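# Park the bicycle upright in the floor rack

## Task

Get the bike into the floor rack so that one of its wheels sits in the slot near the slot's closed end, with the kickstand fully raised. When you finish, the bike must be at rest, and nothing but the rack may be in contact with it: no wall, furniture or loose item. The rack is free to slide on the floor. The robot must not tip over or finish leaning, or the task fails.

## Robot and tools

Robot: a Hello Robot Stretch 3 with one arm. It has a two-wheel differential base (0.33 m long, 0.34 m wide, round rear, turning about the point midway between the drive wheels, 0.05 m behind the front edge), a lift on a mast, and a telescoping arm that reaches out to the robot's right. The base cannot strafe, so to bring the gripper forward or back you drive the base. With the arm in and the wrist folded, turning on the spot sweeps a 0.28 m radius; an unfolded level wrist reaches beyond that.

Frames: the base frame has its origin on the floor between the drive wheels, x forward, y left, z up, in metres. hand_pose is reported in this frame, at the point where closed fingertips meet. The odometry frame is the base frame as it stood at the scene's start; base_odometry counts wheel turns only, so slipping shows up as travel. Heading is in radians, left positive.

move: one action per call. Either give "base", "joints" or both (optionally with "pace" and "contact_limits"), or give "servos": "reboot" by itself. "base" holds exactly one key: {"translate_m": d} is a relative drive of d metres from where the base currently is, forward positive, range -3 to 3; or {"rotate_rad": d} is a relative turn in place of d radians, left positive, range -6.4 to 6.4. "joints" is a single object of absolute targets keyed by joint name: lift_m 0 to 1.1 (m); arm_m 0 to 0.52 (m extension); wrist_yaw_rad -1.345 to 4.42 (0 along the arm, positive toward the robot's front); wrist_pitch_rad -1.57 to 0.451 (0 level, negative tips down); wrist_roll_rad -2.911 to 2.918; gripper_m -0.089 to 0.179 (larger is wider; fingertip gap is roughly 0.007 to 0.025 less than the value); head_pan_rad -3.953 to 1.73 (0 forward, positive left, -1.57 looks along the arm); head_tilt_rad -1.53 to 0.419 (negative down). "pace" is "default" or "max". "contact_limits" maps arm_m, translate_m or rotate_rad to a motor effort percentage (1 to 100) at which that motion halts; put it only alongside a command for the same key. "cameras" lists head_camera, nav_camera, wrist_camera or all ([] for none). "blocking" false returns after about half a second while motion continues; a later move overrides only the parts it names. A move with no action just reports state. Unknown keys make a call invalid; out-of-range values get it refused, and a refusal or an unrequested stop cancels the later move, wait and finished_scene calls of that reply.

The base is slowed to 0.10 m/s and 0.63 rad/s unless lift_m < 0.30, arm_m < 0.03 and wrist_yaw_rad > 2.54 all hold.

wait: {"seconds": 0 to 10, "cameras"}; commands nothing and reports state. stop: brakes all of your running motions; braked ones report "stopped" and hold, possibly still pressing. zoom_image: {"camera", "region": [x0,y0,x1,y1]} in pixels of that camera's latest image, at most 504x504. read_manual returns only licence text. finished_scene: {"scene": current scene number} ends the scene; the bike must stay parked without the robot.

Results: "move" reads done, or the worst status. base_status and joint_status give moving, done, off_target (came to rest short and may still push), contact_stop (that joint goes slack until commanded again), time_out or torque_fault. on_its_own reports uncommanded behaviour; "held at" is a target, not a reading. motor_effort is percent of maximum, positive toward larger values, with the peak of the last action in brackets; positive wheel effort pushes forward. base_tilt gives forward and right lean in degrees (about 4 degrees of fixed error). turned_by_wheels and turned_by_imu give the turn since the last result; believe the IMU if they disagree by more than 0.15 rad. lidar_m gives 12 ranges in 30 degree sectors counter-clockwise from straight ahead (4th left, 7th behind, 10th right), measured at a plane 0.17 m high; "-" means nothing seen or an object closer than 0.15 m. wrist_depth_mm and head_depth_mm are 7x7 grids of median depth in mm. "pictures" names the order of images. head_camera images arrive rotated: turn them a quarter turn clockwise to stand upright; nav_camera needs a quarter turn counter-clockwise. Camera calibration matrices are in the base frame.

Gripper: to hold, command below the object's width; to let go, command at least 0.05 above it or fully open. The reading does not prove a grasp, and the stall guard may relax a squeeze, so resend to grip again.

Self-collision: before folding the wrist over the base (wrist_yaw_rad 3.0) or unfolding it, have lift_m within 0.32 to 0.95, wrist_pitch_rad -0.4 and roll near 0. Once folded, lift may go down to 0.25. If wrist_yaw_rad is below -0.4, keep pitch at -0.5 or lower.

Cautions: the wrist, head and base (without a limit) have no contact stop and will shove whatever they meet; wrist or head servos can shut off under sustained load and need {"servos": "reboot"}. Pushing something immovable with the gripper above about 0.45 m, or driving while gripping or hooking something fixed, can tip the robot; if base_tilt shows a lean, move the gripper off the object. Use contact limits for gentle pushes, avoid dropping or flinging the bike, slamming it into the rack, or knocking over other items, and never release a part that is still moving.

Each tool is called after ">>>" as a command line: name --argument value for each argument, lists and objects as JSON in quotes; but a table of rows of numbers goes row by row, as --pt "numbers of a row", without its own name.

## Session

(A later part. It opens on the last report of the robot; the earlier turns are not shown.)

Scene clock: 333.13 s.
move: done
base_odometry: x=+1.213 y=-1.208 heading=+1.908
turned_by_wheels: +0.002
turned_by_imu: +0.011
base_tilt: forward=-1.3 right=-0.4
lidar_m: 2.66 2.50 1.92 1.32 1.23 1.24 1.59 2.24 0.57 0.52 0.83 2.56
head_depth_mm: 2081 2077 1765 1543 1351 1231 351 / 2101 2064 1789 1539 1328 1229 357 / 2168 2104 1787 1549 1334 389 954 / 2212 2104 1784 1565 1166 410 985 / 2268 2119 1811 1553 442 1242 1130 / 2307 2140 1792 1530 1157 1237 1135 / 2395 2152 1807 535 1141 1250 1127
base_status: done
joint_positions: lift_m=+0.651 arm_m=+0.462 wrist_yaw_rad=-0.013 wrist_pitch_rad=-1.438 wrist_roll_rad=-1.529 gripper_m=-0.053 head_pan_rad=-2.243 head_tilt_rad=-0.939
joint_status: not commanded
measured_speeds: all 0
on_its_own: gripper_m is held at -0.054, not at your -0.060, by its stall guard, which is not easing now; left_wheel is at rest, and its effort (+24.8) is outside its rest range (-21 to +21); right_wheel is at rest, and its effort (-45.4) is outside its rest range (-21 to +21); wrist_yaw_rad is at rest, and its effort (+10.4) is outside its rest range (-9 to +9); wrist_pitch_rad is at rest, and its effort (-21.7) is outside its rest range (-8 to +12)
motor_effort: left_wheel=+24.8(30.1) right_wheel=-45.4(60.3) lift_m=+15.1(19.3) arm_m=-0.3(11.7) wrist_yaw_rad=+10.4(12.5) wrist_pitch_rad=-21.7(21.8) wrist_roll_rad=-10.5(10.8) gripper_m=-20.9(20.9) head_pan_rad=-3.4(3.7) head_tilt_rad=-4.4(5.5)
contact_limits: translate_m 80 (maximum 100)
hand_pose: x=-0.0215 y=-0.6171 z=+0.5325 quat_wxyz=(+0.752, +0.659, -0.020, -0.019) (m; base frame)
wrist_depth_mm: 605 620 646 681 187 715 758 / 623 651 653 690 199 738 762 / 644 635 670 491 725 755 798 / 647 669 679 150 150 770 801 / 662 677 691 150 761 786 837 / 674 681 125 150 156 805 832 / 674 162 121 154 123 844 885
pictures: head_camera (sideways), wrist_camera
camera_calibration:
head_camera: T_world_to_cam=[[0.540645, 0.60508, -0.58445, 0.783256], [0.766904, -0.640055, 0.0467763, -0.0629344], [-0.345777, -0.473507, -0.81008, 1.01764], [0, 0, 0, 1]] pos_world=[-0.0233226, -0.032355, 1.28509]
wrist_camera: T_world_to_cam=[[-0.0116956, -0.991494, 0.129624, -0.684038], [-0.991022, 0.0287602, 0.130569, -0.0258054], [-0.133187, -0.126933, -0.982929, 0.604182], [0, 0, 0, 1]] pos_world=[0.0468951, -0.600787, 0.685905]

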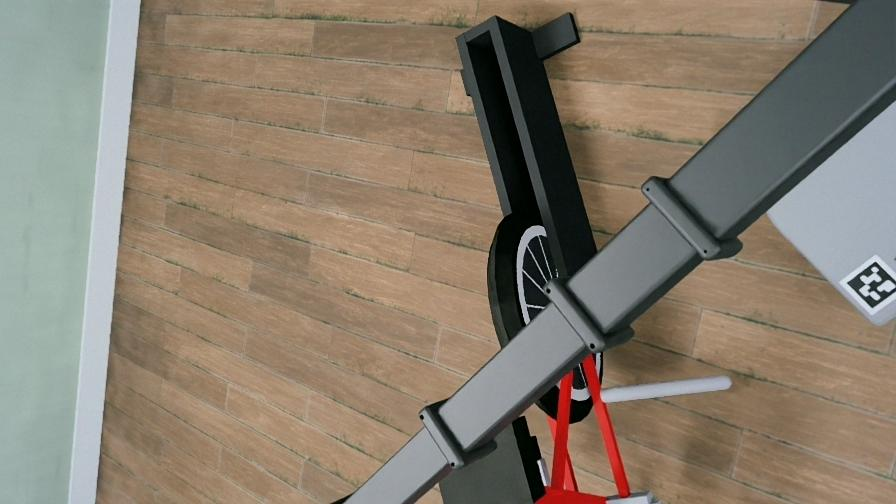

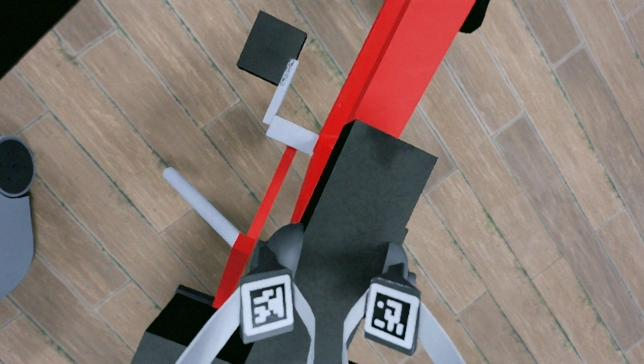

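>>> move --base '{"translate_m": -0.08}' --contact_limits '{"translate_m": 90}' --cameras '["head_camera","wrist_camera"]'

Scene clock: 350.10 s.
move: done
base_odometry: x=+1.239 y=-1.283 heading=+1.909
turned_by_wheels: +0.001
turned_by_imu: +0.001
base_tilt: forward=-1.3 right=-0.4
lidar_m: 2.75 2.56 1.85 1.27 1.18 1.20 1.53 2.18 0.55 0.52 0.87 2.59
head_depth_mm: 2027 2083 1771 1553 1325 1228 351 / 2051 2088 1781 1550 1317 1230 357 / 2111 2079 1779 1544 1304 389 953 / 2154 2088 1785 1550 1089 410 982 / 2198 2119 1794 1556 442 1235 1123 / 2260 2137 1806 1532 1134 1227 1131 / 2323 2141 1804 534 1217 1248 1134
base_status: done
joint_positions: lift_m=+0.651 arm_m=+0.462 wrist_yaw_rad=-0.019 wrist_pitch_rad=-1.422 wrist_roll_rad=-1.512 gripper_m=-0.053 head_pan_rad=-2.243 head_tilt_rad=-0.939
joint_status: not commanded
measured_speeds: all 0
on_its_own: gripper_m is held at -0.054, not at your -0.060, by its stall guard, which is not easing now; right_wheel is at rest, and its effort (-29.9) is outside its rest range (-21 to +21); wrist_yaw_rad is at rest, and its effort (+15.7) is outside its rest range (-9 to +9); wrist_pitch_rad is at rest, and its effort (-24.4) is outside its rest range (-8 to +12)
motor_effort: left_wheel=+15.7(28.2) right_wheel=-29.9(58.9) lift_m=+28.1(28.6) arm_m=-15.9(22.1) wrist_yaw_rad=+15.7(17.0) wrist_pitch_rad=-24.4(24.8) wrist_roll_rad=-15.9(16.1) gripper_m=-20.8(21.7) head_pan_rad=-2.8(3.6) head_tilt_rad=-4.5(5.6)
contact_limits: translate_m 90 (maximum 100)
hand_pose: x=-0.0216 y=-0.6211 z=+0.5327 quat_wxyz=(+0.757, +0.653, -0.028, -0.026) (m; base frame)
wrist_depth_mm: 609 620 660 680 203 734 793 / 629 649 653 684 201 739 783 / 623 646 691 494 149 763 814 / 636 665 690 175 151 798 805 / 668 665 681 150 767 808 834 / 649 674 150 151 813 819 900 / 661 146 124 154 123 843 879
pictures: head_camera (sideways), wrist_camera
camera_calibration:
head_camera: T_world_to_cam=[[0.540644, 0.60508, -0.58445, 0.783256], [0.766904, -0.640054, 0.0467763, -0.0629344], [-0.345776, -0.473507, -0.81008, 1.01764], [0, 0, 0, 1]] pos_world=[-0.0233225, -0.032355, 1.28509]
wrist_camera: T_world_to_cam=[[-0.0336578, -0.988829, 0.145203, -0.695154], [-0.990389, 0.0525002, 0.127955, -0.00970213], [-0.134149, -0.139501, -0.981093, 0.595038], [0, 0, 0, 1]] pos_world=[0.0468174, -0.603871, 0.685968]

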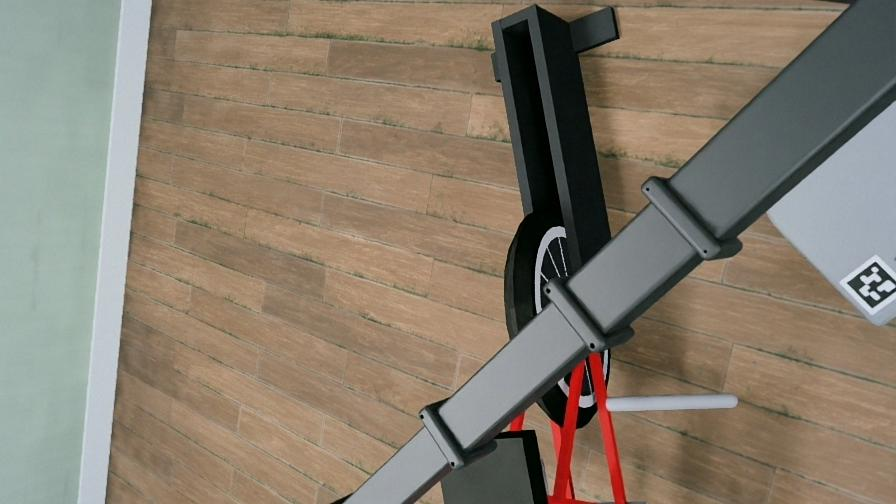

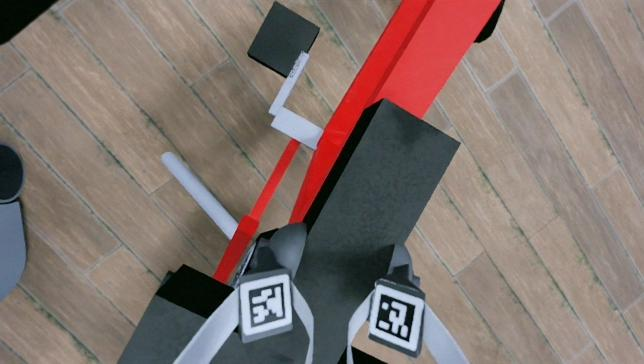

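>>> move --base '{"translate_m": -0.07}' --joints '{"arm_m": 0.43}' --contact_limits '{"translate_m": 90}' --cameras '["head_camera","wrist_camera"]'

Scene clock: 364.60 s.
move: done
base_odometry: x=+1.263 y=-1.349 heading=+1.910
turned_by_wheels: +0.001
turned_by_imu: +0.002
base_tilt: forward=-1.4 right=-0.4
lidar_m: 2.80 2.62 1.78 1.22 1.14 1.15 1.48 0.54 0.51 0.52 0.89 2.65
head_depth_mm: 1976 2077 1771 1545 1282 1229 351 / 1999 2092 1779 1553 1286 1228 357 / 2053 2094 1782 1549 1297 388 955 / 2091 2108 1786 1555 1079 410 984 / 2151 2099 1806 1573 448 1250 1126 / 2177 2142 1793 509 1078 1232 1132 / 2258 2151 1819 535 1323 1254 1127
base_status: done
joint_positions: lift_m=+0.651 arm_m=+0.430 wrist_yaw_rad=-0.017 wrist_pitch_rad=-1.356 wrist_roll_rad=-1.505 gripper_m=-0.053 head_pan_rad=-2.243 head_tilt_rad=-0.939
joint_status: all done
measured_speeds: all 0
on_its_own: gripper_m is held at -0.054, not at your -0.060, by its stall guard, which is not easing now; right_wheel is at rest, and its effort (-31.2) is outside its rest range (-21 to +21); wrist_yaw_rad is at rest, and its effort (+14.9) is outside its rest range (-9 to +9); wrist_pitch_rad is at rest, and its effort (-36.7) is outside its rest range (-8 to +12)
motor_effort: left_wheel=+17.5(21.4) right_wheel=-31.2(48.0) lift_m=+19.1(31.7) arm_m=-20.0(31.5) wrist_yaw_rad=+14.9(17.2) wrist_pitch_rad=-36.7(37.2) wrist_roll_rad=-18.4(18.4) gripper_m=-23.1(24.3) head_pan_rad=-3.2(3.6) head_tilt_rad=-5.1(5.5)
contact_limits: translate_m 90 (maximum 100)
hand_pose: x=-0.0219 y=-0.6062 z=+0.5343 quat_wxyz=(+0.778, +0.627, -0.031, -0.027) (m; base frame)
wrist_depth_mm: 589 604 632 692 370 755 833 / 589 629 650 695 213 772 857 / 606 643 671 464 158 821 877 / 611 641 671 233 158 840 920 / 628 657 283 155 160 883 899 / 641 651 145 153 152 897 955 / 644 144 122 155 123 880 963
pictures: head_camera (sideways), wrist_camera
camera_calibration:
head_camera: T_world_to_cam=[[0.540644, 0.60508, -0.58445, 0.783256], [0.766905, -0.640054, 0.0467763, -0.0629344], [-0.345776, -0.473507, -0.81008, 1.01764], [0, 0, 0, 1]] pos_world=[-0.0233225, -0.032355, 1.28509]
wrist_camera: T_world_to_cam=[[-0.0388756, -0.976773, 0.210721, -0.70844], [-0.990089, 0.0661333, 0.123893, -0.000509047], [-0.134951, -0.203816, -0.969663, 0.553514], [0, 0, 0, 1]] pos_world=[0.0466523, -0.579136, 0.686069]

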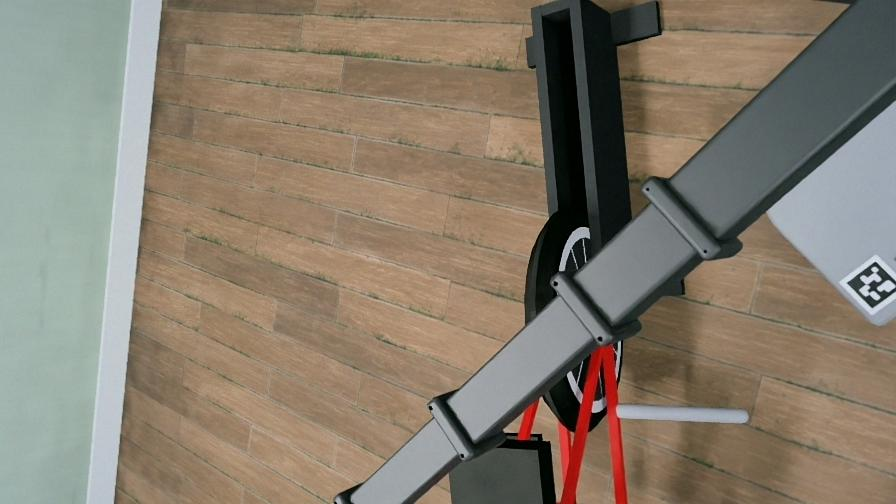

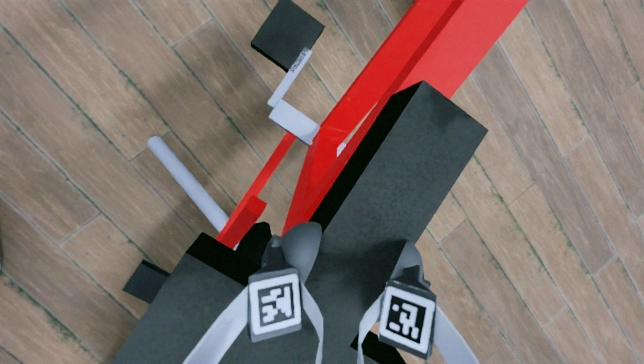

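>>> move --joints '{"arm_m": 0.41, "wrist_pitch_rad": -1.32}' --cameras '["head_camera","wrist_camera"]'

Scene clock: 375.37 s.
move: off_target
base_odometry: x=+1.263 y=-1.349 heading=+1.909
turned_by_wheels: +0.000
turned_by_imu: +0.000
base_tilt: forward=-1.3 right=-0.4
lidar_m: 2.80 2.62 1.78 1.22 1.14 1.16 1.47 2.12 0.51 0.52 0.89 2.64
head_depth_mm: 1956 2076 1771 1545 1275 1228 351 / 2040 2098 1787 1552 1281 1232 357 / 2039 2105 1782 1554 1295 390 954 / 2090 2110 1792 1542 1063 410 981 / 2143 2116 1805 1569 449 1243 1123 / 2170 2132 1812 1537 1073 1237 1128 / 2261 2154 1816 536 1326 1252 1138
base_status: not commanded
joint_positions: lift_m=+0.651 arm_m=+0.410 wrist_yaw_rad=-0.009 wrist_pitch_rad=-1.233 wrist_roll_rad=-1.508 gripper_m=-0.053 head_pan_rad=-2.243 head_tilt_rad=-0.939
joint_status: wrist_pitch_rad off_target (ended at -1.233, target -1.320); the others done
measured_speeds: all 0
on_its_own: gripper_m is held at -0.054, not at your -0.060, by its stall guard, which is not easing now; wrist_pitch_rad is at rest, and its effort (-15.5) is outside its rest range (-8 to +12)
motor_effort: left_wheel=+10.5(10.5) right_wheel=-19.9(19.9) lift_m=+18.8(18.9) arm_m=-18.6(23.7) wrist_yaw_rad=+7.1(18.3) wrist_pitch_rad=-15.5(16.5) wrist_roll_rad=-17.4(19.7) gripper_m=-22.6(24.3) head_pan_rad=-2.3(3.5) head_tilt_rad=-4.7(5.3)
contact_limits: translate_m 90 (maximum 100)
hand_pose: x=-0.0219 y=-0.6171 z=+0.5399 quat_wxyz=(+0.815, +0.578, -0.028, -0.022) (m; base frame)
wrist_depth_mm: 568 607 474 697 227 878 978 / 566 609 652 706 220 908 974 / 564 625 659 443 168 928 - / 591 609 664 174 169 925 - / 583 616 268 160 856 - - / 597 140 131 157 883 990 - / 615 139 125 158 125 998 -
pictures: head_camera (sideways), wrist_camera
camera_calibration:
head_camera: T_world_to_cam=[[0.540697, 0.605033, -0.58445, 0.783256], [0.766849, -0.640121, 0.0467763, -0.062934], [-0.345818, -0.473476, -0.81008, 1.01764], [0, 0, 0, 1]] pos_world=[-0.0233254, -0.0323524, 1.28509]
wrist_camera: T_world_to_cam=[[-0.0280586, -0.944126, 0.328388, -0.763475], [-0.990543, 0.0703993, 0.117765, 0.00543597], [-0.134303, -0.321978, -0.937173, 0.466291], [0, 0, 0, 1]] pos_world=[0.0465869, -0.571064, 0.687071]

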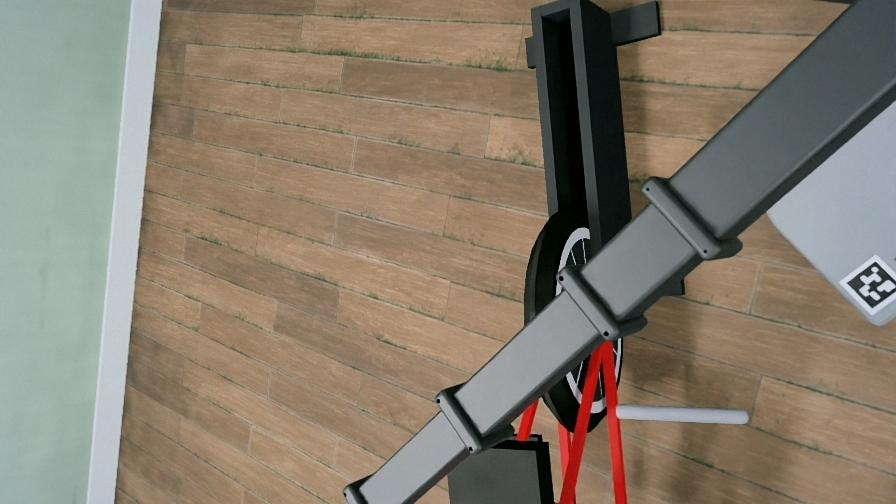

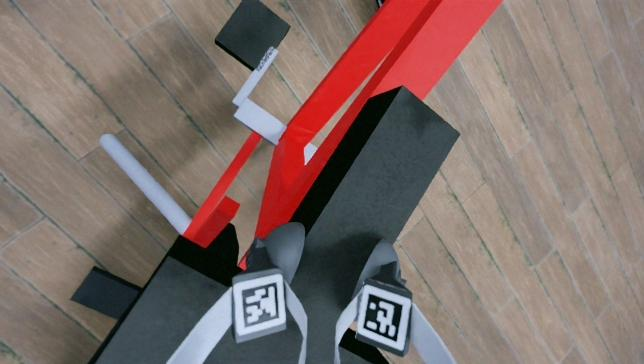

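>>> move --joints '{"arm_m": 0.37, "wrist_pitch_rad": -1.5}' --cameras '["head_camera","wrist_camera"]'

Scene clock: 400.67 s.
move: off_target
base_odometry: x=+1.263 y=-1.349 heading=+1.910
turned_by_wheels: +0.000
turned_by_imu: +0.032
base_tilt: forward=-1.3 right=-0.4
lidar_m: 2.76 2.61 1.70 1.21 1.14 1.17 1.52 0.52 0.52 0.52 0.89 2.66
head_depth_mm: 1972 2063 1763 1549 1276 1226 350 / 2009 2101 1775 1542 1308 1225 357 / 2062 2077 1776 1549 1292 389 952 / 2127 2119 1781 1556 1052 410 983 / 2179 2113 1797 1570 448 1243 1127 / 2232 2154 1795 1541 1101 1223 1125 / 2306 2132 1806 536 1145 1250 1131
base_status: not commanded
joint_positions: lift_m=+0.651 arm_m=+0.370 wrist_yaw_rad=+0.011 wrist_pitch_rad=-1.328 wrist_roll_rad=-1.567 gripper_m=-0.053 head_pan_rad=-2.243 head_tilt_rad=-0.939
joint_status: wrist_pitch_rad off_target (ended at -1.328, target -1.500); the others done
measured_speeds: all 0
on_its_own: gripper_m is held at -0.054, not at your -0.060, by its stall guard, which is not easing now; right_wheel is at rest, and its effort (-22.7) is outside its rest range (-21 to +21); wrist_pitch_rad is at rest, and its effort (-31.9) is outside its rest range (-8 to +12)
motor_effort: left_wheel=+14.3(20.2) right_wheel=-22.7(32.4) lift_m=+32.7(32.7) arm_m=-16.4(29.4) wrist_yaw_rad=-9.1(10.7) wrist_pitch_rad=-31.9(43.6) wrist_roll_rad=+2.0(17.8) gripper_m=-21.2(24.0) head_pan_rad=-2.6(3.4) head_tilt_rad=-4.5(5.4)
contact_limits: translate_m 90 (maximum 100)
hand_pose: x=-0.0209 y=-0.5533 z=+0.5352 quat_wxyz=(+0.787, +0.616, +0.002, +0.003) (m; base frame)
wrist_depth_mm: 586 604 640 - 78 81 212 / 575 630 658 686 451 373 220 / 597 621 651 714 471 233 912 / 620 649 656 508 267 185 905 / 618 659 691 297 211 177 958 / 625 665 505 125 173 179 993 / 647 664 442 121 171 919 -
pictures: head_camera (sideways), wrist_camera
camera_calibration:
head_camera: T_world_to_cam=[[0.541017, 0.604882, -0.58431, 0.783071], [0.766572, -0.640453, 0.0467722, -0.0629271], [-0.345932, -0.47322, -0.810182, 1.01777], [0, 0, 0, 1]] pos_world=[-0.0233373, -0.0323376, 1.28508]
wrist_camera: T_world_to_cam=[[0.0500847, -0.969994, 0.237913, -0.665901], [-0.990402, -0.0175102, 0.137105, -0.0565109], [-0.128825, -0.242497, -0.961561, 0.539659], [0, 0, 0, 1]] pos_world=[0.0469047, -0.516044, 0.685089]

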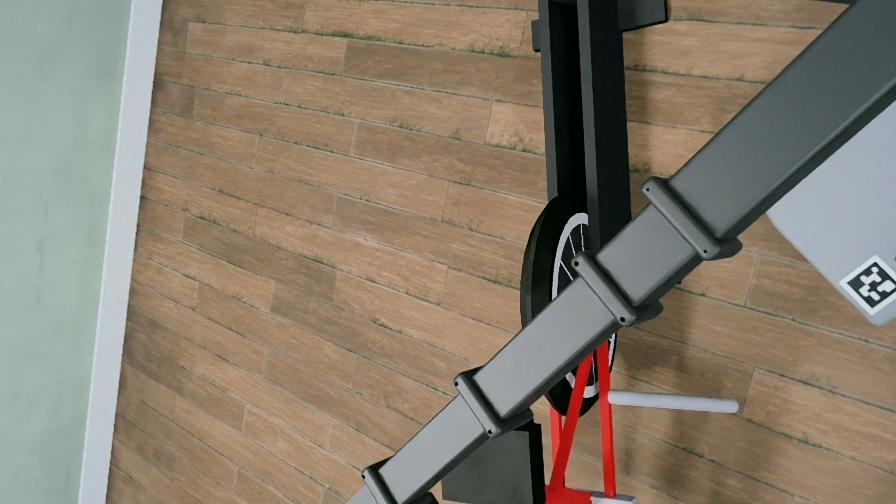

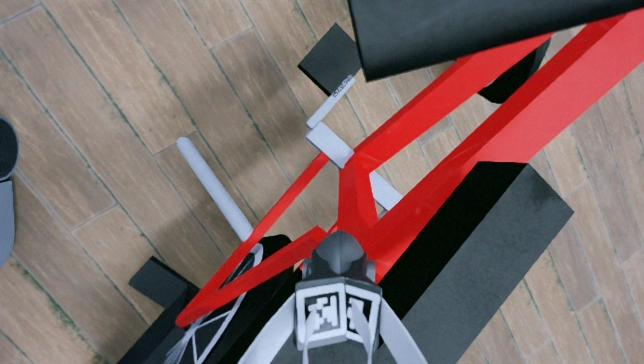

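>>> zoom_image --camera "wrist_camera" --region '[160, 100, 580, 364]'

>>> move --joints '{"head_pan_rad": -1.75, "head_tilt_rad": -0.75}' --cameras '["head_camera","nav_camera"]'

Scaled by 1.200.

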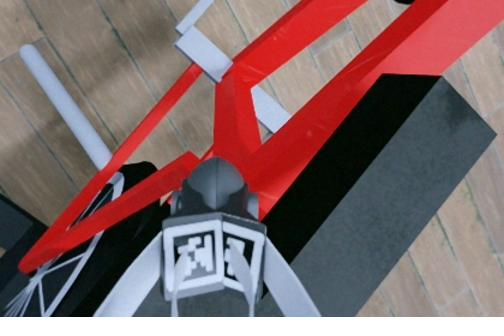

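Scene clock: 406.97 s.
move: done
base_odometry: x=+1.263 y=-1.349 heading=+1.909
turned_by_wheels: +0.000
turned_by_imu: +0.000
base_tilt: forward=-1.3 right=-0.5
lidar_m: 2.77 2.61 1.70 1.21 1.14 1.17 1.52 0.52 0.52 0.52 0.89 2.65
head_depth_mm: 2077 2288 2191 1809 1520 1309 1048 / 2212 2497 2236 1808 1535 444 380 / 2387 2692 2259 1830 499 1020 1145 / 2630 2836 2280 633 894 1254 1166 / 2848 2974 2290 643 979 1309 1175 / 2846 2933 2323 1870 1167 1297 1182 / 2632 2779 2326 1724 1311 1348 1180
base_status: not commanded
joint_positions: lift_m=+0.651 arm_m=+0.370 wrist_yaw_rad=+0.008 wrist_pitch_rad=-1.266 wrist_roll_rad=-1.566 gripper_m=-0.053 head_pan_rad=-1.758 head_tilt_rad=-0.754
joint_status: all done
measured_speeds: all 0
on_its_own: wrist_pitch_rad is held at -1.311, not at your -1.500, by its stall guard, which is not easing now; gripper_m is held at -0.054, not at your -0.060, by its stall guard, which is not easing now
motor_effort: left_wheel=+7.8(8.5) right_wheel=-13.0(13.1) lift_m=+16.8(17.7) arm_m=+6.1(7.0) wrist_yaw_rad=-8.0(8.2) wrist_pitch_rad=-8.3(8.4) wrist_roll_rad=+1.7(2.1) gripper_m=-17.0(17.9) head_pan_rad=+4.4(5.9) head_tilt_rad=+2.0(3.1)
contact_limits: translate_m 90 (maximum 100)
hand_pose: x=-0.0209 y=-0.5688 z=+0.5380 quat_wxyz=(+0.806, +0.592, +0.001, +0.002) (m; base frame)
wrist_depth_mm: 563 601 661 - 77 80 216 / 574 611 660 703 421 240 929 / 583 613 683 709 447 238 996 / 593 616 672 708 248 190 - / 607 640 674 273 191 184 - / 627 646 374 126 177 944 - / 633 582 112 159 177 962 -
pictures: head_camera (sideways), nav_camera (sideways)
camera_calibration:
head_camera: T_world_to_cam=[[0.173973, 0.668101, -0.723446, 0.966608], [0.978436, -0.200334, 0.0502845, -0.0688038], [-0.111336, -0.716594, -0.688547, 0.858167], [0, 0, 0, 1]] pos_world=[-0.00529888, -0.0446179, 1.29364]
nav_camera: T_world_to_cam=[[-0.124289, -0.677124, 0.725297, -0.899428], [-0.988928, 0.144258, -0.0347891, 0.103876], [-0.0810732, -0.72159, -0.687557, 0.851383], [0, 0, 0, 1]] pos_world=[0.0599617, -0.0096598, 1.24134]

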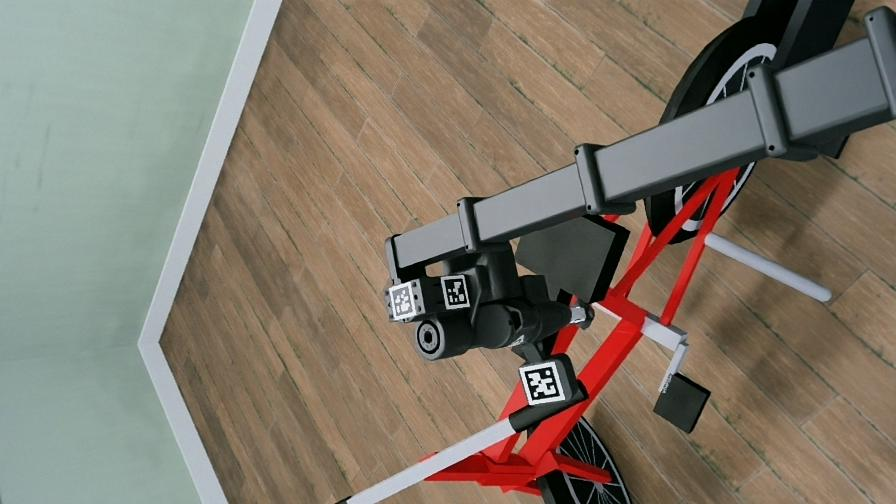

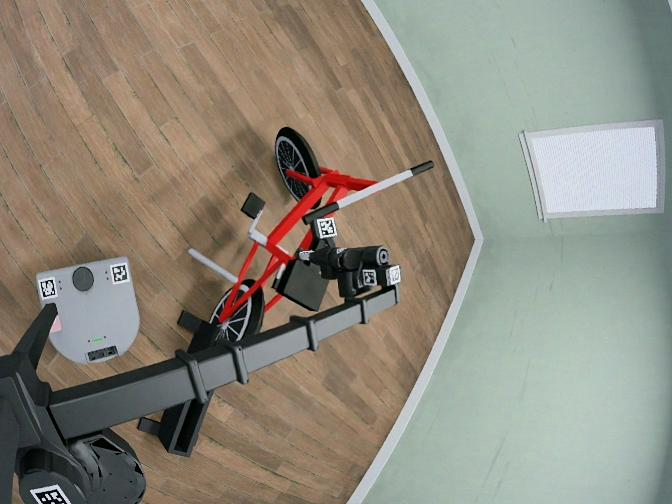

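>>> move --joints '{"gripper_m": 0.03}' --cameras '["head_camera","wrist_camera"]'

Scene clock: 425.10 s.
move: done
base_odometry: x=+1.263 y=-1.349 heading=+1.909
turned_by_wheels: +0.000
turned_by_imu: +0.000
base_tilt: forward=-1.3 right=-0.5
lidar_m: 2.77 2.61 1.70 1.21 1.14 1.17 1.53 0.52 0.52 0.52 0.89 2.66
head_depth_mm: 2062 2319 2203 1808 1518 1314 1048 / 2217 2474 2234 1821 1523 445 380 / 2408 2666 2239 1828 499 1022 1149 / 2622 2797 2255 634 888 1256 1165 / 2840 3000 2287 644 957 1310 1167 / 2801 2927 2309 1861 1166 1299 1178 / 2609 2785 2306 1776 1316 1344 1185
base_status: not commanded
joint_positions: lift_m=+0.651 arm_m=+0.370 wrist_yaw_rad=+0.008 wrist_pitch_rad=-1.228 wrist_roll_rad=-1.562 gripper_m=+0.030 head_pan_rad=-1.758 head_tilt_rad=-0.754
joint_status: all done
measured_speeds: all 0
on_its_own: wrist_pitch_rad is held at -1.311, not at your -1.500, by its stall guard, which is not easing now; wrist_pitch_rad is at rest, and its effort (-15.2) is outside its rest range (-8 to +12)
motor_effort: left_wheel=+7.7(8.5) right_wheel=-14.1(14.2) lift_m=+17.0(17.3) arm_m=+5.9(6.7) wrist_yaw_rad=-8.1(8.1) wrist_pitch_rad=-15.2(15.5) wrist_roll_rad=+0.6(2.0) gripper_m=+11.0(85.8) head_pan_rad=+4.6(4.6) head_tilt_rad=+1.9(3.0)
contact_limits: translate_m 90 (maximum 100)
hand_pose: x=-0.0208 y=-0.5786 z=+0.5403 quat_wxyz=(+0.817, +0.576, -0.001, +0.001) (m; base frame)
wrist_depth_mm: 560 588 617 76 78 225 224 / 566 600 655 729 412 234 987 / 577 602 667 516 434 918 - / 579 624 667 499 211 936 - / 590 646 500 255 180 964 - / 610 630 301 143 177 - - / 610 558 122 168 123 - -
pictures: head_camera (sideways), wrist_camera
camera_calibration:
head_camera: T_world_to_cam=[[0.173947, 0.668071, -0.72348, 0.966652], [0.978443, -0.200303, 0.0502852, -0.0688047], [-0.111321, -0.716631, -0.688512, 0.858121], [0, 0, 0, 1]] pos_world=[-0.00529765, -0.0446186, 1.29364]
wrist_camera: T_world_to_cam=[[0.042362, -0.941695, 0.33379, -0.727252], [-0.990779, 0.00344047, 0.135448, -0.0445455], [-0.128699, -0.33645, -0.932865, 0.468646], [0, 0, 0, 1]] pos_world=[0.0469873, -0.52702, 0.685966]

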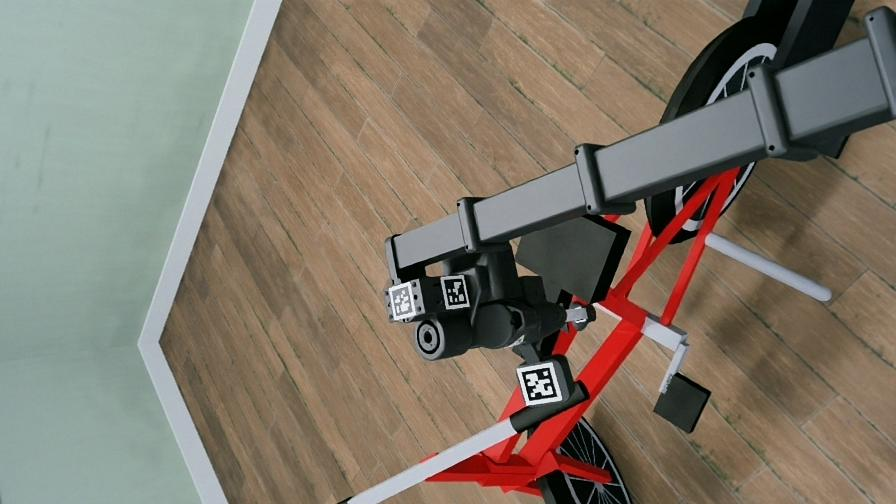

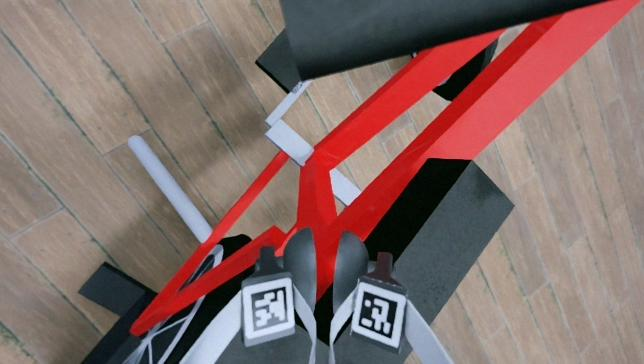

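>>> move --joints '{"lift_m": 0.8}' --cameras '["head_camera","wrist_camera"]'

>>> move --joints '{"arm_m": 0.12, "wrist_pitch_rad":-1.5, "head_pan_rad":-2.0,"head_tilt_rad":-0.85}' --cameras '["head_camera","nav_camera"]'

Scene clock: 432.87 s.
move: done
base_odometry: x=+1.263 y=-1.349 heading=+1.909
turned_by_wheels: +0.000
turned_by_imu: -0.001
base_tilt: forward=-1.4 right=-0.5
lidar_m: 2.77 2.61 1.70 1.21 1.14 1.16 1.52 0.52 0.52 0.52 0.89 2.66
head_depth_mm: 2060 2300 2230 1797 1528 287 - / 2218 2480 2252 1800 317 297 1145 / 2391 2647 2245 380 1441 1071 1169 / 2583 2822 515 1784 908 1255 1169 / 2881 3012 532 611 998 1309 1174 / 2849 2916 2208 1717 1170 1295 1180 / 2639 2779 2302 1822 1313 1343 1181
base_status: not commanded
joint_positions: lift_m=+0.800 arm_m=+0.370 wrist_yaw_rad=+0.002 wrist_pitch_rad=-1.307 wrist_roll_rad=-1.560 gripper_m=+0.030 head_pan_rad=-1.758 head_tilt_rad=-0.753
joint_status: all done
measured_speeds: all 0
on_its_own: wrist_pitch_rad is held at -1.311, not at your -1.500, by its stall guard, which is not easing now
motor_effort: left_wheel=+0.9(9.2) right_wheel=-1.9(15.3) lift_m=+33.5(37.7) arm_m=+4.8(5.9) wrist_yaw_rad=-1.4(7.7) wrist_pitch_rad=-0.8(16.6) wrist_roll_rad=-0.2(0.8) gripper_m=+0.2(10.8) head_pan_rad=+3.9(4.8) head_tilt_rad=+1.3(2.3)
contact_limits: translate_m 90 (maximum 100)
hand_pose: x=-0.0213 y=-0.5587 z=+0.6851 quat_wxyz=(+0.794, +0.608, -0.003, -0.003) (m; base frame)
wrist_depth_mm: 714 733 783 833 541 205 - / 699 751 807 219 358 - - / 721 765 840 819 397 - - / 733 770 803 421 949 - - / 739 803 830 315 - - - / 754 815 125 311 - - - / 789 637 126 322 123 - -
pictures: head_camera (sideways), wrist_camera
camera_calibration:
head_camera: T_world_to_cam=[[0.173581, 0.667281, -0.724297, 0.967719], [0.978515, -0.199943, 0.0503023, -0.0688275], [-0.111252, -0.717467, -0.687651, 0.857001], [0, 0, 0, 1]] pos_world=[-0.00528572, -0.0446317, 1.2937]
wrist_camera: T_world_to_cam=[[0.0345981, -0.965438, 0.258325, -0.718534], [-0.990791, 0.000722634, 0.1354, -0.0661325], [-0.130907, -0.260631, -0.956522, 0.668837], [0, 0, 0, 1]] pos_world=[0.0468918, -0.519333, 0.834327]

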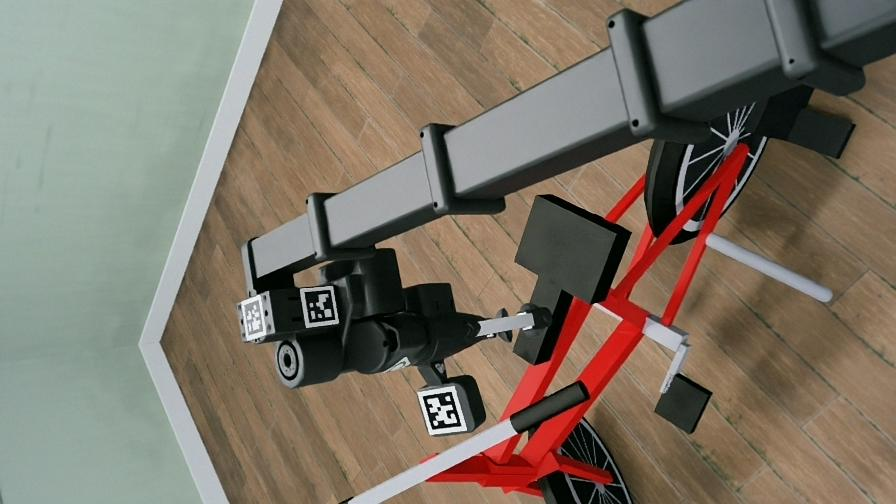

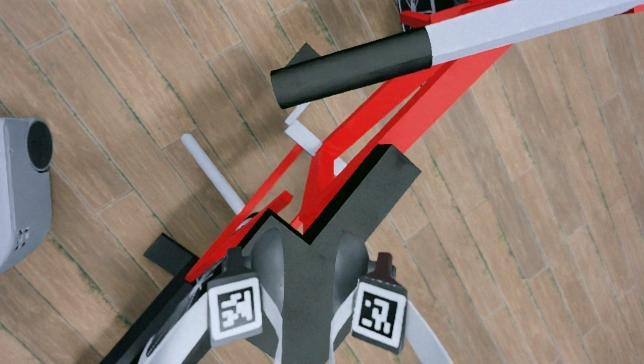

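Scene clock: 435.93 s.
move: done
base_odometry: x=+1.263 y=-1.349 heading=+1.909
turned_by_wheels: +0.000
turned_by_imu: +0.000
base_tilt: forward=-1.3 right=-0.5
lidar_m: 2.76 2.61 1.70 1.21 1.14 1.16 1.52 0.52 0.52 0.52 0.89 2.66
head_depth_mm: 1923 2194 1973 1664 1438 1204 - / 2022 2262 1993 1672 1485 - 1103 / 2124 2350 2001 1683 297 1214 1136 / 2265 2442 2015 346 370 1249 1138 / 2392 2501 2013 361 365 561 1151 / 2517 2525 2020 349 358 1228 1148 / 2671 2549 2059 1729 1397 423 1153
base_status: not commanded
joint_positions: lift_m=+0.800 arm_m=+0.120 wrist_yaw_rad=+0.002 wrist_pitch_rad=-1.493 wrist_roll_rad=-1.560 gripper_m=+0.030 head_pan_rad=-1.992 head_tilt_rad=-0.839
joint_status: all done
measured_speeds: all 0
motor_effort: left_wheel=+0.9(1.4) right_wheel=-1.9(2.2) lift_m=+32.0(34.5) arm_m=-15.7(21.5) wrist_yaw_rad=-0.5(2.8) wrist_pitch_rad=-1.3(2.5) wrist_roll_rad=-0.2(0.7) gripper_m=+0.4(1.0) head_pan_rad=-3.0(5.6) head_tilt_rad=-5.5(5.9)
contact_limits: translate_m 90 (maximum 100)
hand_pose: x=-0.0214 y=-0.2609 z=+0.6814 quat_wxyz=(+0.734, +0.679, -0.003, -0.003) (m; base frame)
wrist_depth_mm: 773 780 796 803 845 852 844 / 783 795 804 859 863 874 879 / 818 670 811 868 871 895 893 / 653 673 681 873 883 693 906 / 808 672 715 879 920 690 340 / 850 888 127 145 537 571 336 / 869 870 128 - 122 988 339
pictures: head_camera (sideways), nav_camera (sideways)
camera_calibration:
head_camera: T_world_to_cam=[[0.347908, 0.663384, -0.662481, 0.886101], [0.903791, -0.425173, 0.0488822, -0.0665173], [-0.249241, -0.615751, -0.747482, 0.935656], [0, 0, 0, 1]] pos_world=[-0.0149599, -0.0399754, 1.28966]
nav_camera: T_world_to_cam=[[-0.301726, -0.683805, 0.664358, -0.818934], [-0.927429, 0.372036, -0.0382763, 0.108037], [-0.220992, -0.627694, -0.746433, 0.928808], [0, 0, 0, 1]] pos_world=[0.058362, -0.0171779, 1.24149]

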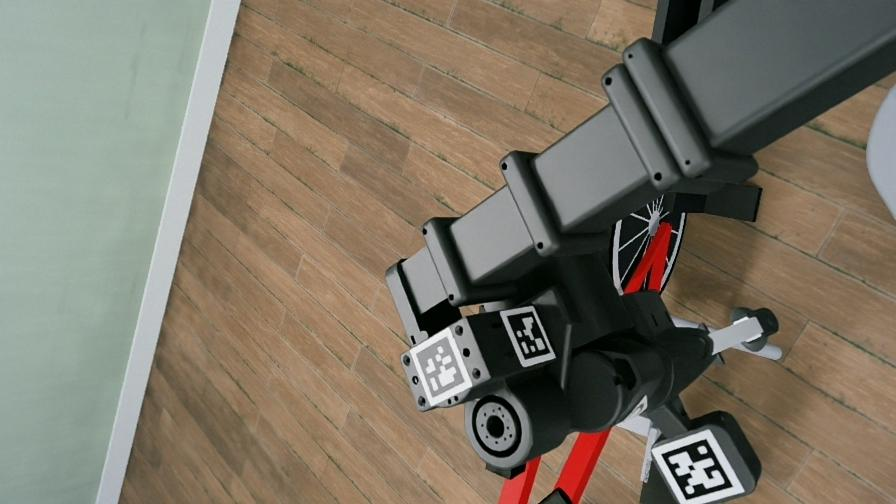

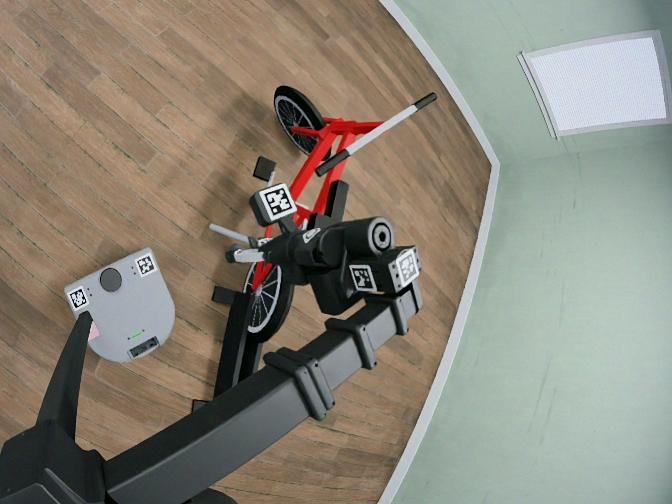

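>>> move --base '{"rotate_rad": -0.79}' --joints '{"arm_m": 0.05}' --cameras '[]'

>>> move --base '{"translate_m": 0.426}' --joints '{"head_pan_rad": -1.8, "head_tilt_rad": -0.85}' --cameras '["head_camera","nav_camera"]'

>>> move --base '{"rotate_rad": 0.15}' --cameras '["head_camera","wrist_camera"]'

Scene clock: 453.23 s.
move: done
base_odometry: x=+1.263 y=-1.349 heading=+1.119
turned_by_wheels: -0.790
turned_by_imu: -0.775
base_tilt: forward=-1.4 right=-0.5
lidar_m: 2.60 2.90 2.62 2.61 1.38 1.14 1.14 1.27 2.05 0.52 0.52 0.89
head_depth_mm: 1950 2088 1984 1661 1436 1316 - / 2135 2340 1987 1667 1456 - 1101 / 2091 2319 1982 1696 295 1216 1145 / 2020 2294 2009 1692 311 329 1141 / 1971 2252 2028 1697 297 322 1095 / 1911 2185 2040 1694 1446 393 384 / 1876 2128 2040 1715 1469 1007 1029
base_status: done
joint_positions: lift_m=+0.800 arm_m=+0.050 wrist_yaw_rad=+0.002 wrist_pitch_rad=-1.493 wrist_roll_rad=-1.560 gripper_m=+0.030 head_pan_rad=-1.992 head_tilt_rad=-0.839
joint_status: all done
measured_speeds: all 0
motor_effort: left_wheel=+4.0(9.0) right_wheel=-5.0(7.9) lift_m=+30.7(32.0) arm_m=-14.4(19.8) wrist_yaw_rad=+0.2(2.6) wrist_pitch_rad=-1.3(1.5) wrist_roll_rad=-0.4(0.6) gripper_m=-0.1(1.2) head_pan_rad=-3.1(4.1) head_tilt_rad=-4.5(5.4)
hand_pose: x=-0.0214 y=-0.1909 z=+0.6814 quat_wxyz=(+0.734, +0.679, -0.003, -0.003) (m; base frame)
wrist_depth_mm: 787 788 787 798 852 549 844 / 772 806 823 814 836 569 896 / 819 657 679 846 875 573 932 / 810 679 671 874 878 891 904 / 835 690 696 893 927 939 978 / 868 849 127 145 770 940 - / 885 861 128 912 122 967 -
pictures: none
No camera images: "cameras" was empty.

Scene clock: 458.60 s.
move: done
base_odometry: x=+1.449 y=-0.966 heading=+1.119
turned_by_wheels: +0.000
turned_by_imu: +0.002
base_tilt: forward=-1.3 right=-0.5
lidar_m: 2.18 2.44 2.54 2.53 1.88 1.56 1.56 1.73 0.43 0.43 0.55 0.55
head_depth_mm: 2089 2325 1963 1680 1333 - - / 2070 2311 1991 1684 294 333 1132 / 2039 2312 2001 1679 303 328 1135 / 2025 2313 2004 1672 301 327 1088 / 2046 2258 2026 1689 326 392 1131 / 1985 2280 2033 1701 1474 994 1100 / 1976 2277 2050 1714 1467 973 1153
base_status: done
joint_positions: lift_m=+0.800 arm_m=+0.050 wrist_yaw_rad=+0.002 wrist_pitch_rad=-1.493 wrist_roll_rad=-1.560 gripper_m=+0.030 head_pan_rad=-1.808 head_tilt_rad=-0.839
joint_status: all done
measured_speeds: all 0
motor_effort: left_wheel=+2.8(9.5) right_wheel=+0.1(3.7) lift_m=+28.3(31.1) arm_m=-14.1(15.4) wrist_yaw_rad=-0.6(2.6) wrist_pitch_rad=-1.4(1.7) wrist_roll_rad=-0.4(0.6) gripper_m=-0.3(1.4) head_pan_rad=+4.0(6.5) head_tilt_rad=-4.9(6.4)
hand_pose: x=-0.0214 y=-0.1909 z=+0.6814 quat_wxyz=(+0.734, +0.679, -0.003, -0.003) (m; base frame)
wrist_depth_mm: 761 781 820 803 844 865 336 / 791 794 816 823 847 851 217 / 820 653 699 867 872 602 311 / 795 684 678 892 864 430 325 / 827 716 698 912 888 489 328 / 854 861 127 144 143 368 336 / 878 884 128 937 121 555 341
pictures: head_camera (sideways), nav_camera (sideways)
camera_calibration:
head_camera: T_world_to_cam=[[0.220924, 0.715875, -0.662356, 0.886713], [0.96624, -0.252963, 0.0488791, -0.0668942], [-0.132561, -0.650794, -0.747593, 0.935088], [0, 0, 0, 1]] pos_world=[-0.00730423, -0.0431474, 1.28965]
nav_camera: T_world_to_cam=[[-0.171789, -0.727518, 0.664234, -0.819564], [-0.979776, 0.196401, -0.0382829, 0.108365], [-0.102605, -0.657377, -0.746544, 0.92823], [0, 0, 0, 1]] pos_world=[0.0606227, -0.00733418, 1.24149]

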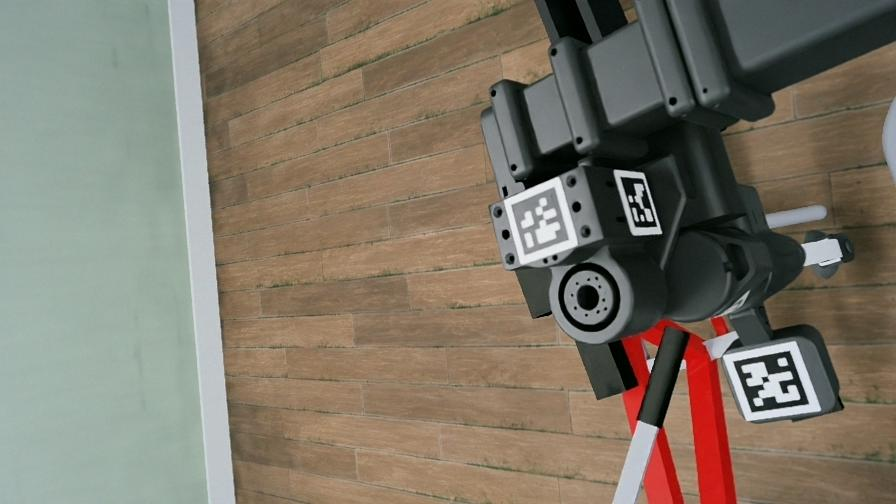

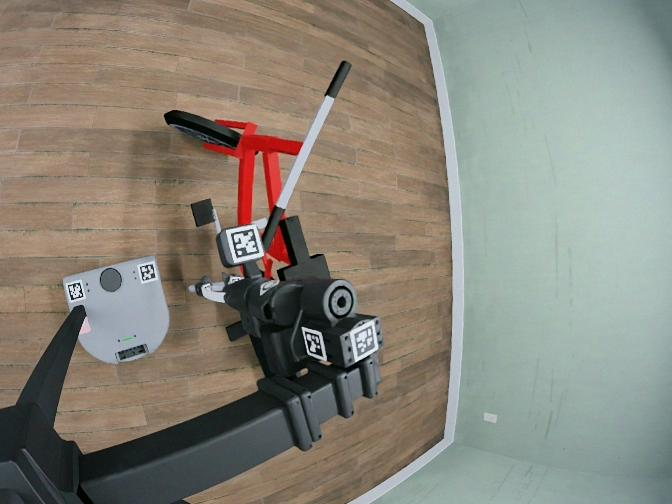

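Scene clock: 459.77 s.
move: done
base_odometry: x=+1.449 y=-0.966 heading=+1.269
turned_by_wheels: +0.150
turned_by_imu: +0.147
base_tilt: forward=-1.4 right=-0.4
lidar_m: 2.20 2.67 2.53 2.54 1.73 1.56 1.56 0.64 0.43 2.22 0.55 0.55
head_depth_mm: 1989 2258 1970 1672 1296 - - / 2028 2267 1989 1667 294 333 1139 / 2011 2293 1998 1690 304 327 1126 / 2025 2273 2009 1691 301 327 1092 / 2050 2320 2006 1694 697 392 1123 / 2065 2286 2037 1705 1477 1020 1097 / 2064 2327 2055 1712 837 975 1151
base_status: done
joint_positions: lift_m=+0.800 arm_m=+0.050 wrist_yaw_rad=+0.002 wrist_pitch_rad=-1.493 wrist_roll_rad=-1.560 gripper_m=+0.030 head_pan_rad=-1.808 head_tilt_rad=-0.839
joint_status: not commanded
measured_speeds: all 0
motor_effort: left_wheel=-4.6(7.1) right_wheel=+4.4(6.8) lift_m=+27.8(29.3) arm_m=-12.4(14.3) wrist_yaw_rad=-2.2(2.2) wrist_pitch_rad=-1.4(1.5) wrist_roll_rad=+0.1(0.6) gripper_m=+0.3(1.1) head_pan_rad=+3.6(4.5) head_tilt_rad=-4.5(5.4)
hand_pose: x=-0.0214 y=-0.1909 z=+0.6814 quat_wxyz=(+0.734, +0.679, -0.003, -0.003) (m; base frame)
wrist_depth_mm: 783 792 794 827 828 495 327 / 769 807 814 830 834 857 340 / 805 659 699 848 860 871 351 / 796 671 673 850 878 647 225 / 835 695 698 887 900 250 330 / 853 852 126 146 580 456 334 / 876 859 128 920 121 351 342
pictures: head_camera (sideways), wrist_camera
camera_calibration:
head_camera: T_world_to_cam=[[0.220888, 0.715886, -0.662356, 0.886713], [0.966253, -0.252915, 0.0488791, -0.0668943], [-0.132528, -0.6508, -0.747593, 0.935088], [0, 0, 0, 1]] pos_world=[-0.00730209, -0.043148, 1.28965]
wrist_camera: T_world_to_cam=[[0.0336858, -0.996617, 0.0749711, -0.243571], [-0.990753, -0.0234345, 0.133639, -0.0694201], [-0.13143, -0.0787795, -0.98819, 0.817412], [0, 0, 0, 1]] pos_world=[0.0468592, -0.179978, 0.835297]

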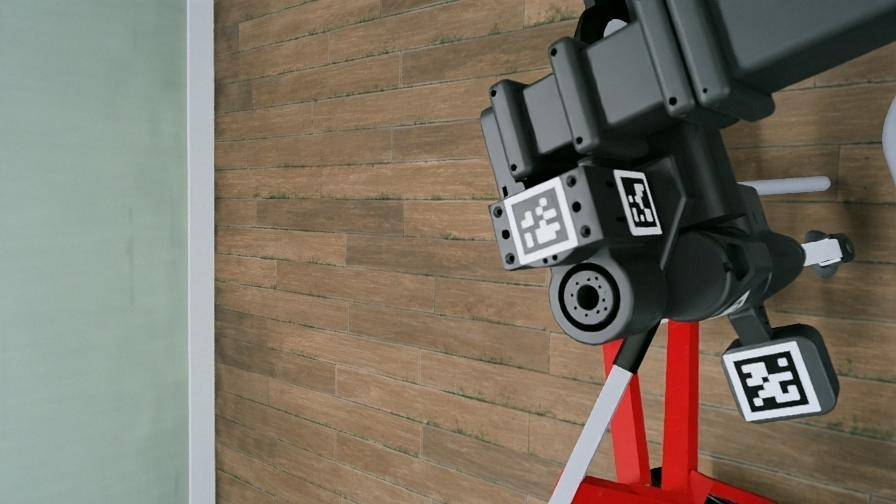

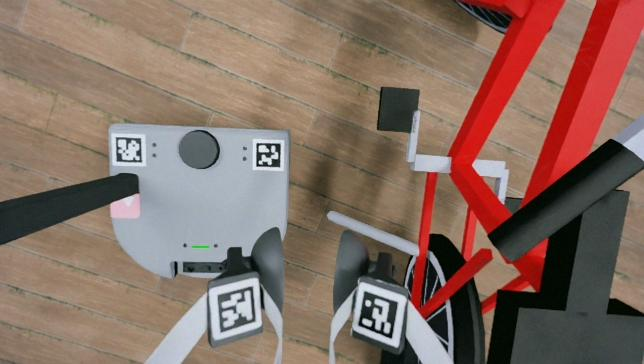

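>>> zoom_image --camera "wrist_camera" --region '[440, 130, 644, 364]'

>>> move --joints '{"arm_m": 0.25, "gripper_m":0.179}' --cameras '["head_camera","wrist_camera"]'

Scaled by 2.154.

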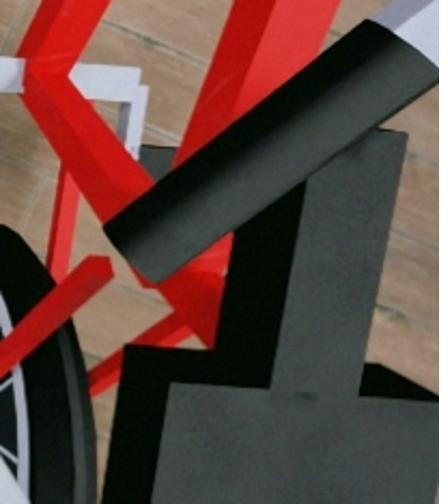

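Scene clock: 474.37 s.
move: done
base_odometry: x=+1.449 y=-0.966 heading=+1.269
turned_by_wheels: +0.000
turned_by_imu: +0.000
base_tilt: forward=-1.3 right=-0.4
lidar_m: 2.20 2.67 2.53 2.54 1.72 1.56 1.57 0.64 0.43 2.22 0.55 0.55
head_depth_mm: 1999 2254 1978 1661 1196 - - / 2018 2246 2002 1641 292 1210 1133 / 2022 2253 2010 348 821 1211 1126 / 2025 2275 442 472 882 1240 1138 / 2049 2298 432 463 827 1074 1128 / 2060 2307 1977 1592 865 1250 1139 / 2058 2337 2059 1728 821 975 1154
base_status: not commanded
joint_positions: lift_m=+0.800 arm_m=+0.250 wrist_yaw_rad=+0.001 wrist_pitch_rad=-1.493 wrist_roll_rad=-1.560 gripper_m=+0.179 head_pan_rad=-1.808 head_tilt_rad=-0.839
joint_status: all done
measured_speeds: all 0
motor_effort: left_wheel=-4.0(4.7) right_wheel=+4.4(4.7) lift_m=+26.2(27.7) arm_m=+15.7(23.9) wrist_yaw_rad=+0.2(2.2) wrist_pitch_rad=-1.0(1.6) wrist_roll_rad=-0.3(0.6) gripper_m=+0.5(82.8) head_pan_rad=+4.3(4.9) head_tilt_rad=-5.0(5.4)
hand_pose: x=-0.0214 y=-0.3909 z=+0.6814 quat_wxyz=(+0.734, +0.679, -0.004, -0.004) (m; base frame)
wrist_depth_mm: 778 779 790 818 169 881 866 / 795 823 786 629 327 873 879 / 658 672 831 195 875 875 890 / 674 671 815 634 655 887 911 / 668 669 235 877 311 947 921 / 132 895 876 501 340 136 999 / 118 919 892 326 324 120 112
pictures: head_camera (sideways), wrist_camera
camera_calibration:
head_camera: T_world_to_cam=[[0.220865, 0.715907, -0.662342, 0.886694], [0.966262, -0.252881, 0.0488787, -0.0668939], [-0.132501, -0.650791, -0.747606, 0.935105], [0, 0, 0, 1]] pos_world=[-0.00730044, -0.0431483, 1.28965]
wrist_camera: T_world_to_cam=[[0.0327514, -0.996671, 0.0746605, -0.442648], [-0.990774, -0.0225473, 0.133632, -0.0737507], [-0.131504, -0.0783483, -0.988215, 0.801848], [0, 0, 0, 1]] pos_world=[0.0468732, -0.380013, 0.835301]

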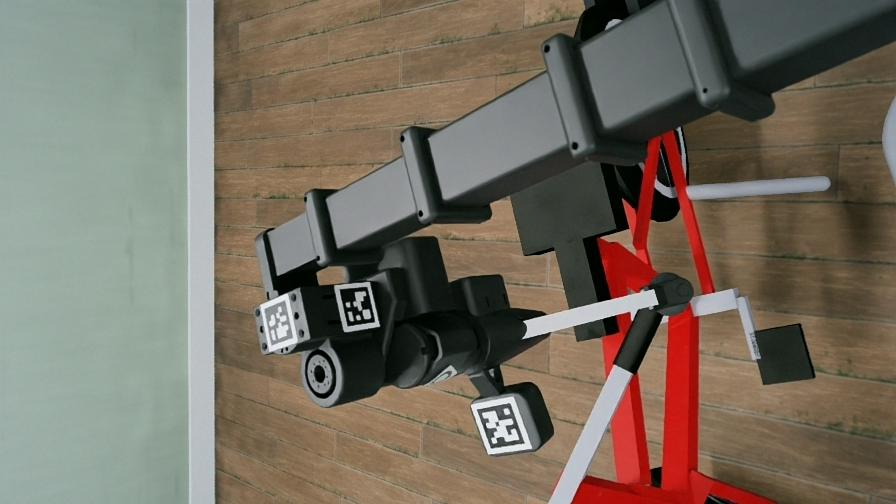

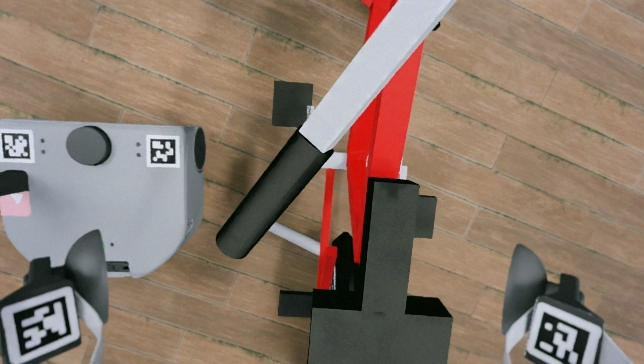

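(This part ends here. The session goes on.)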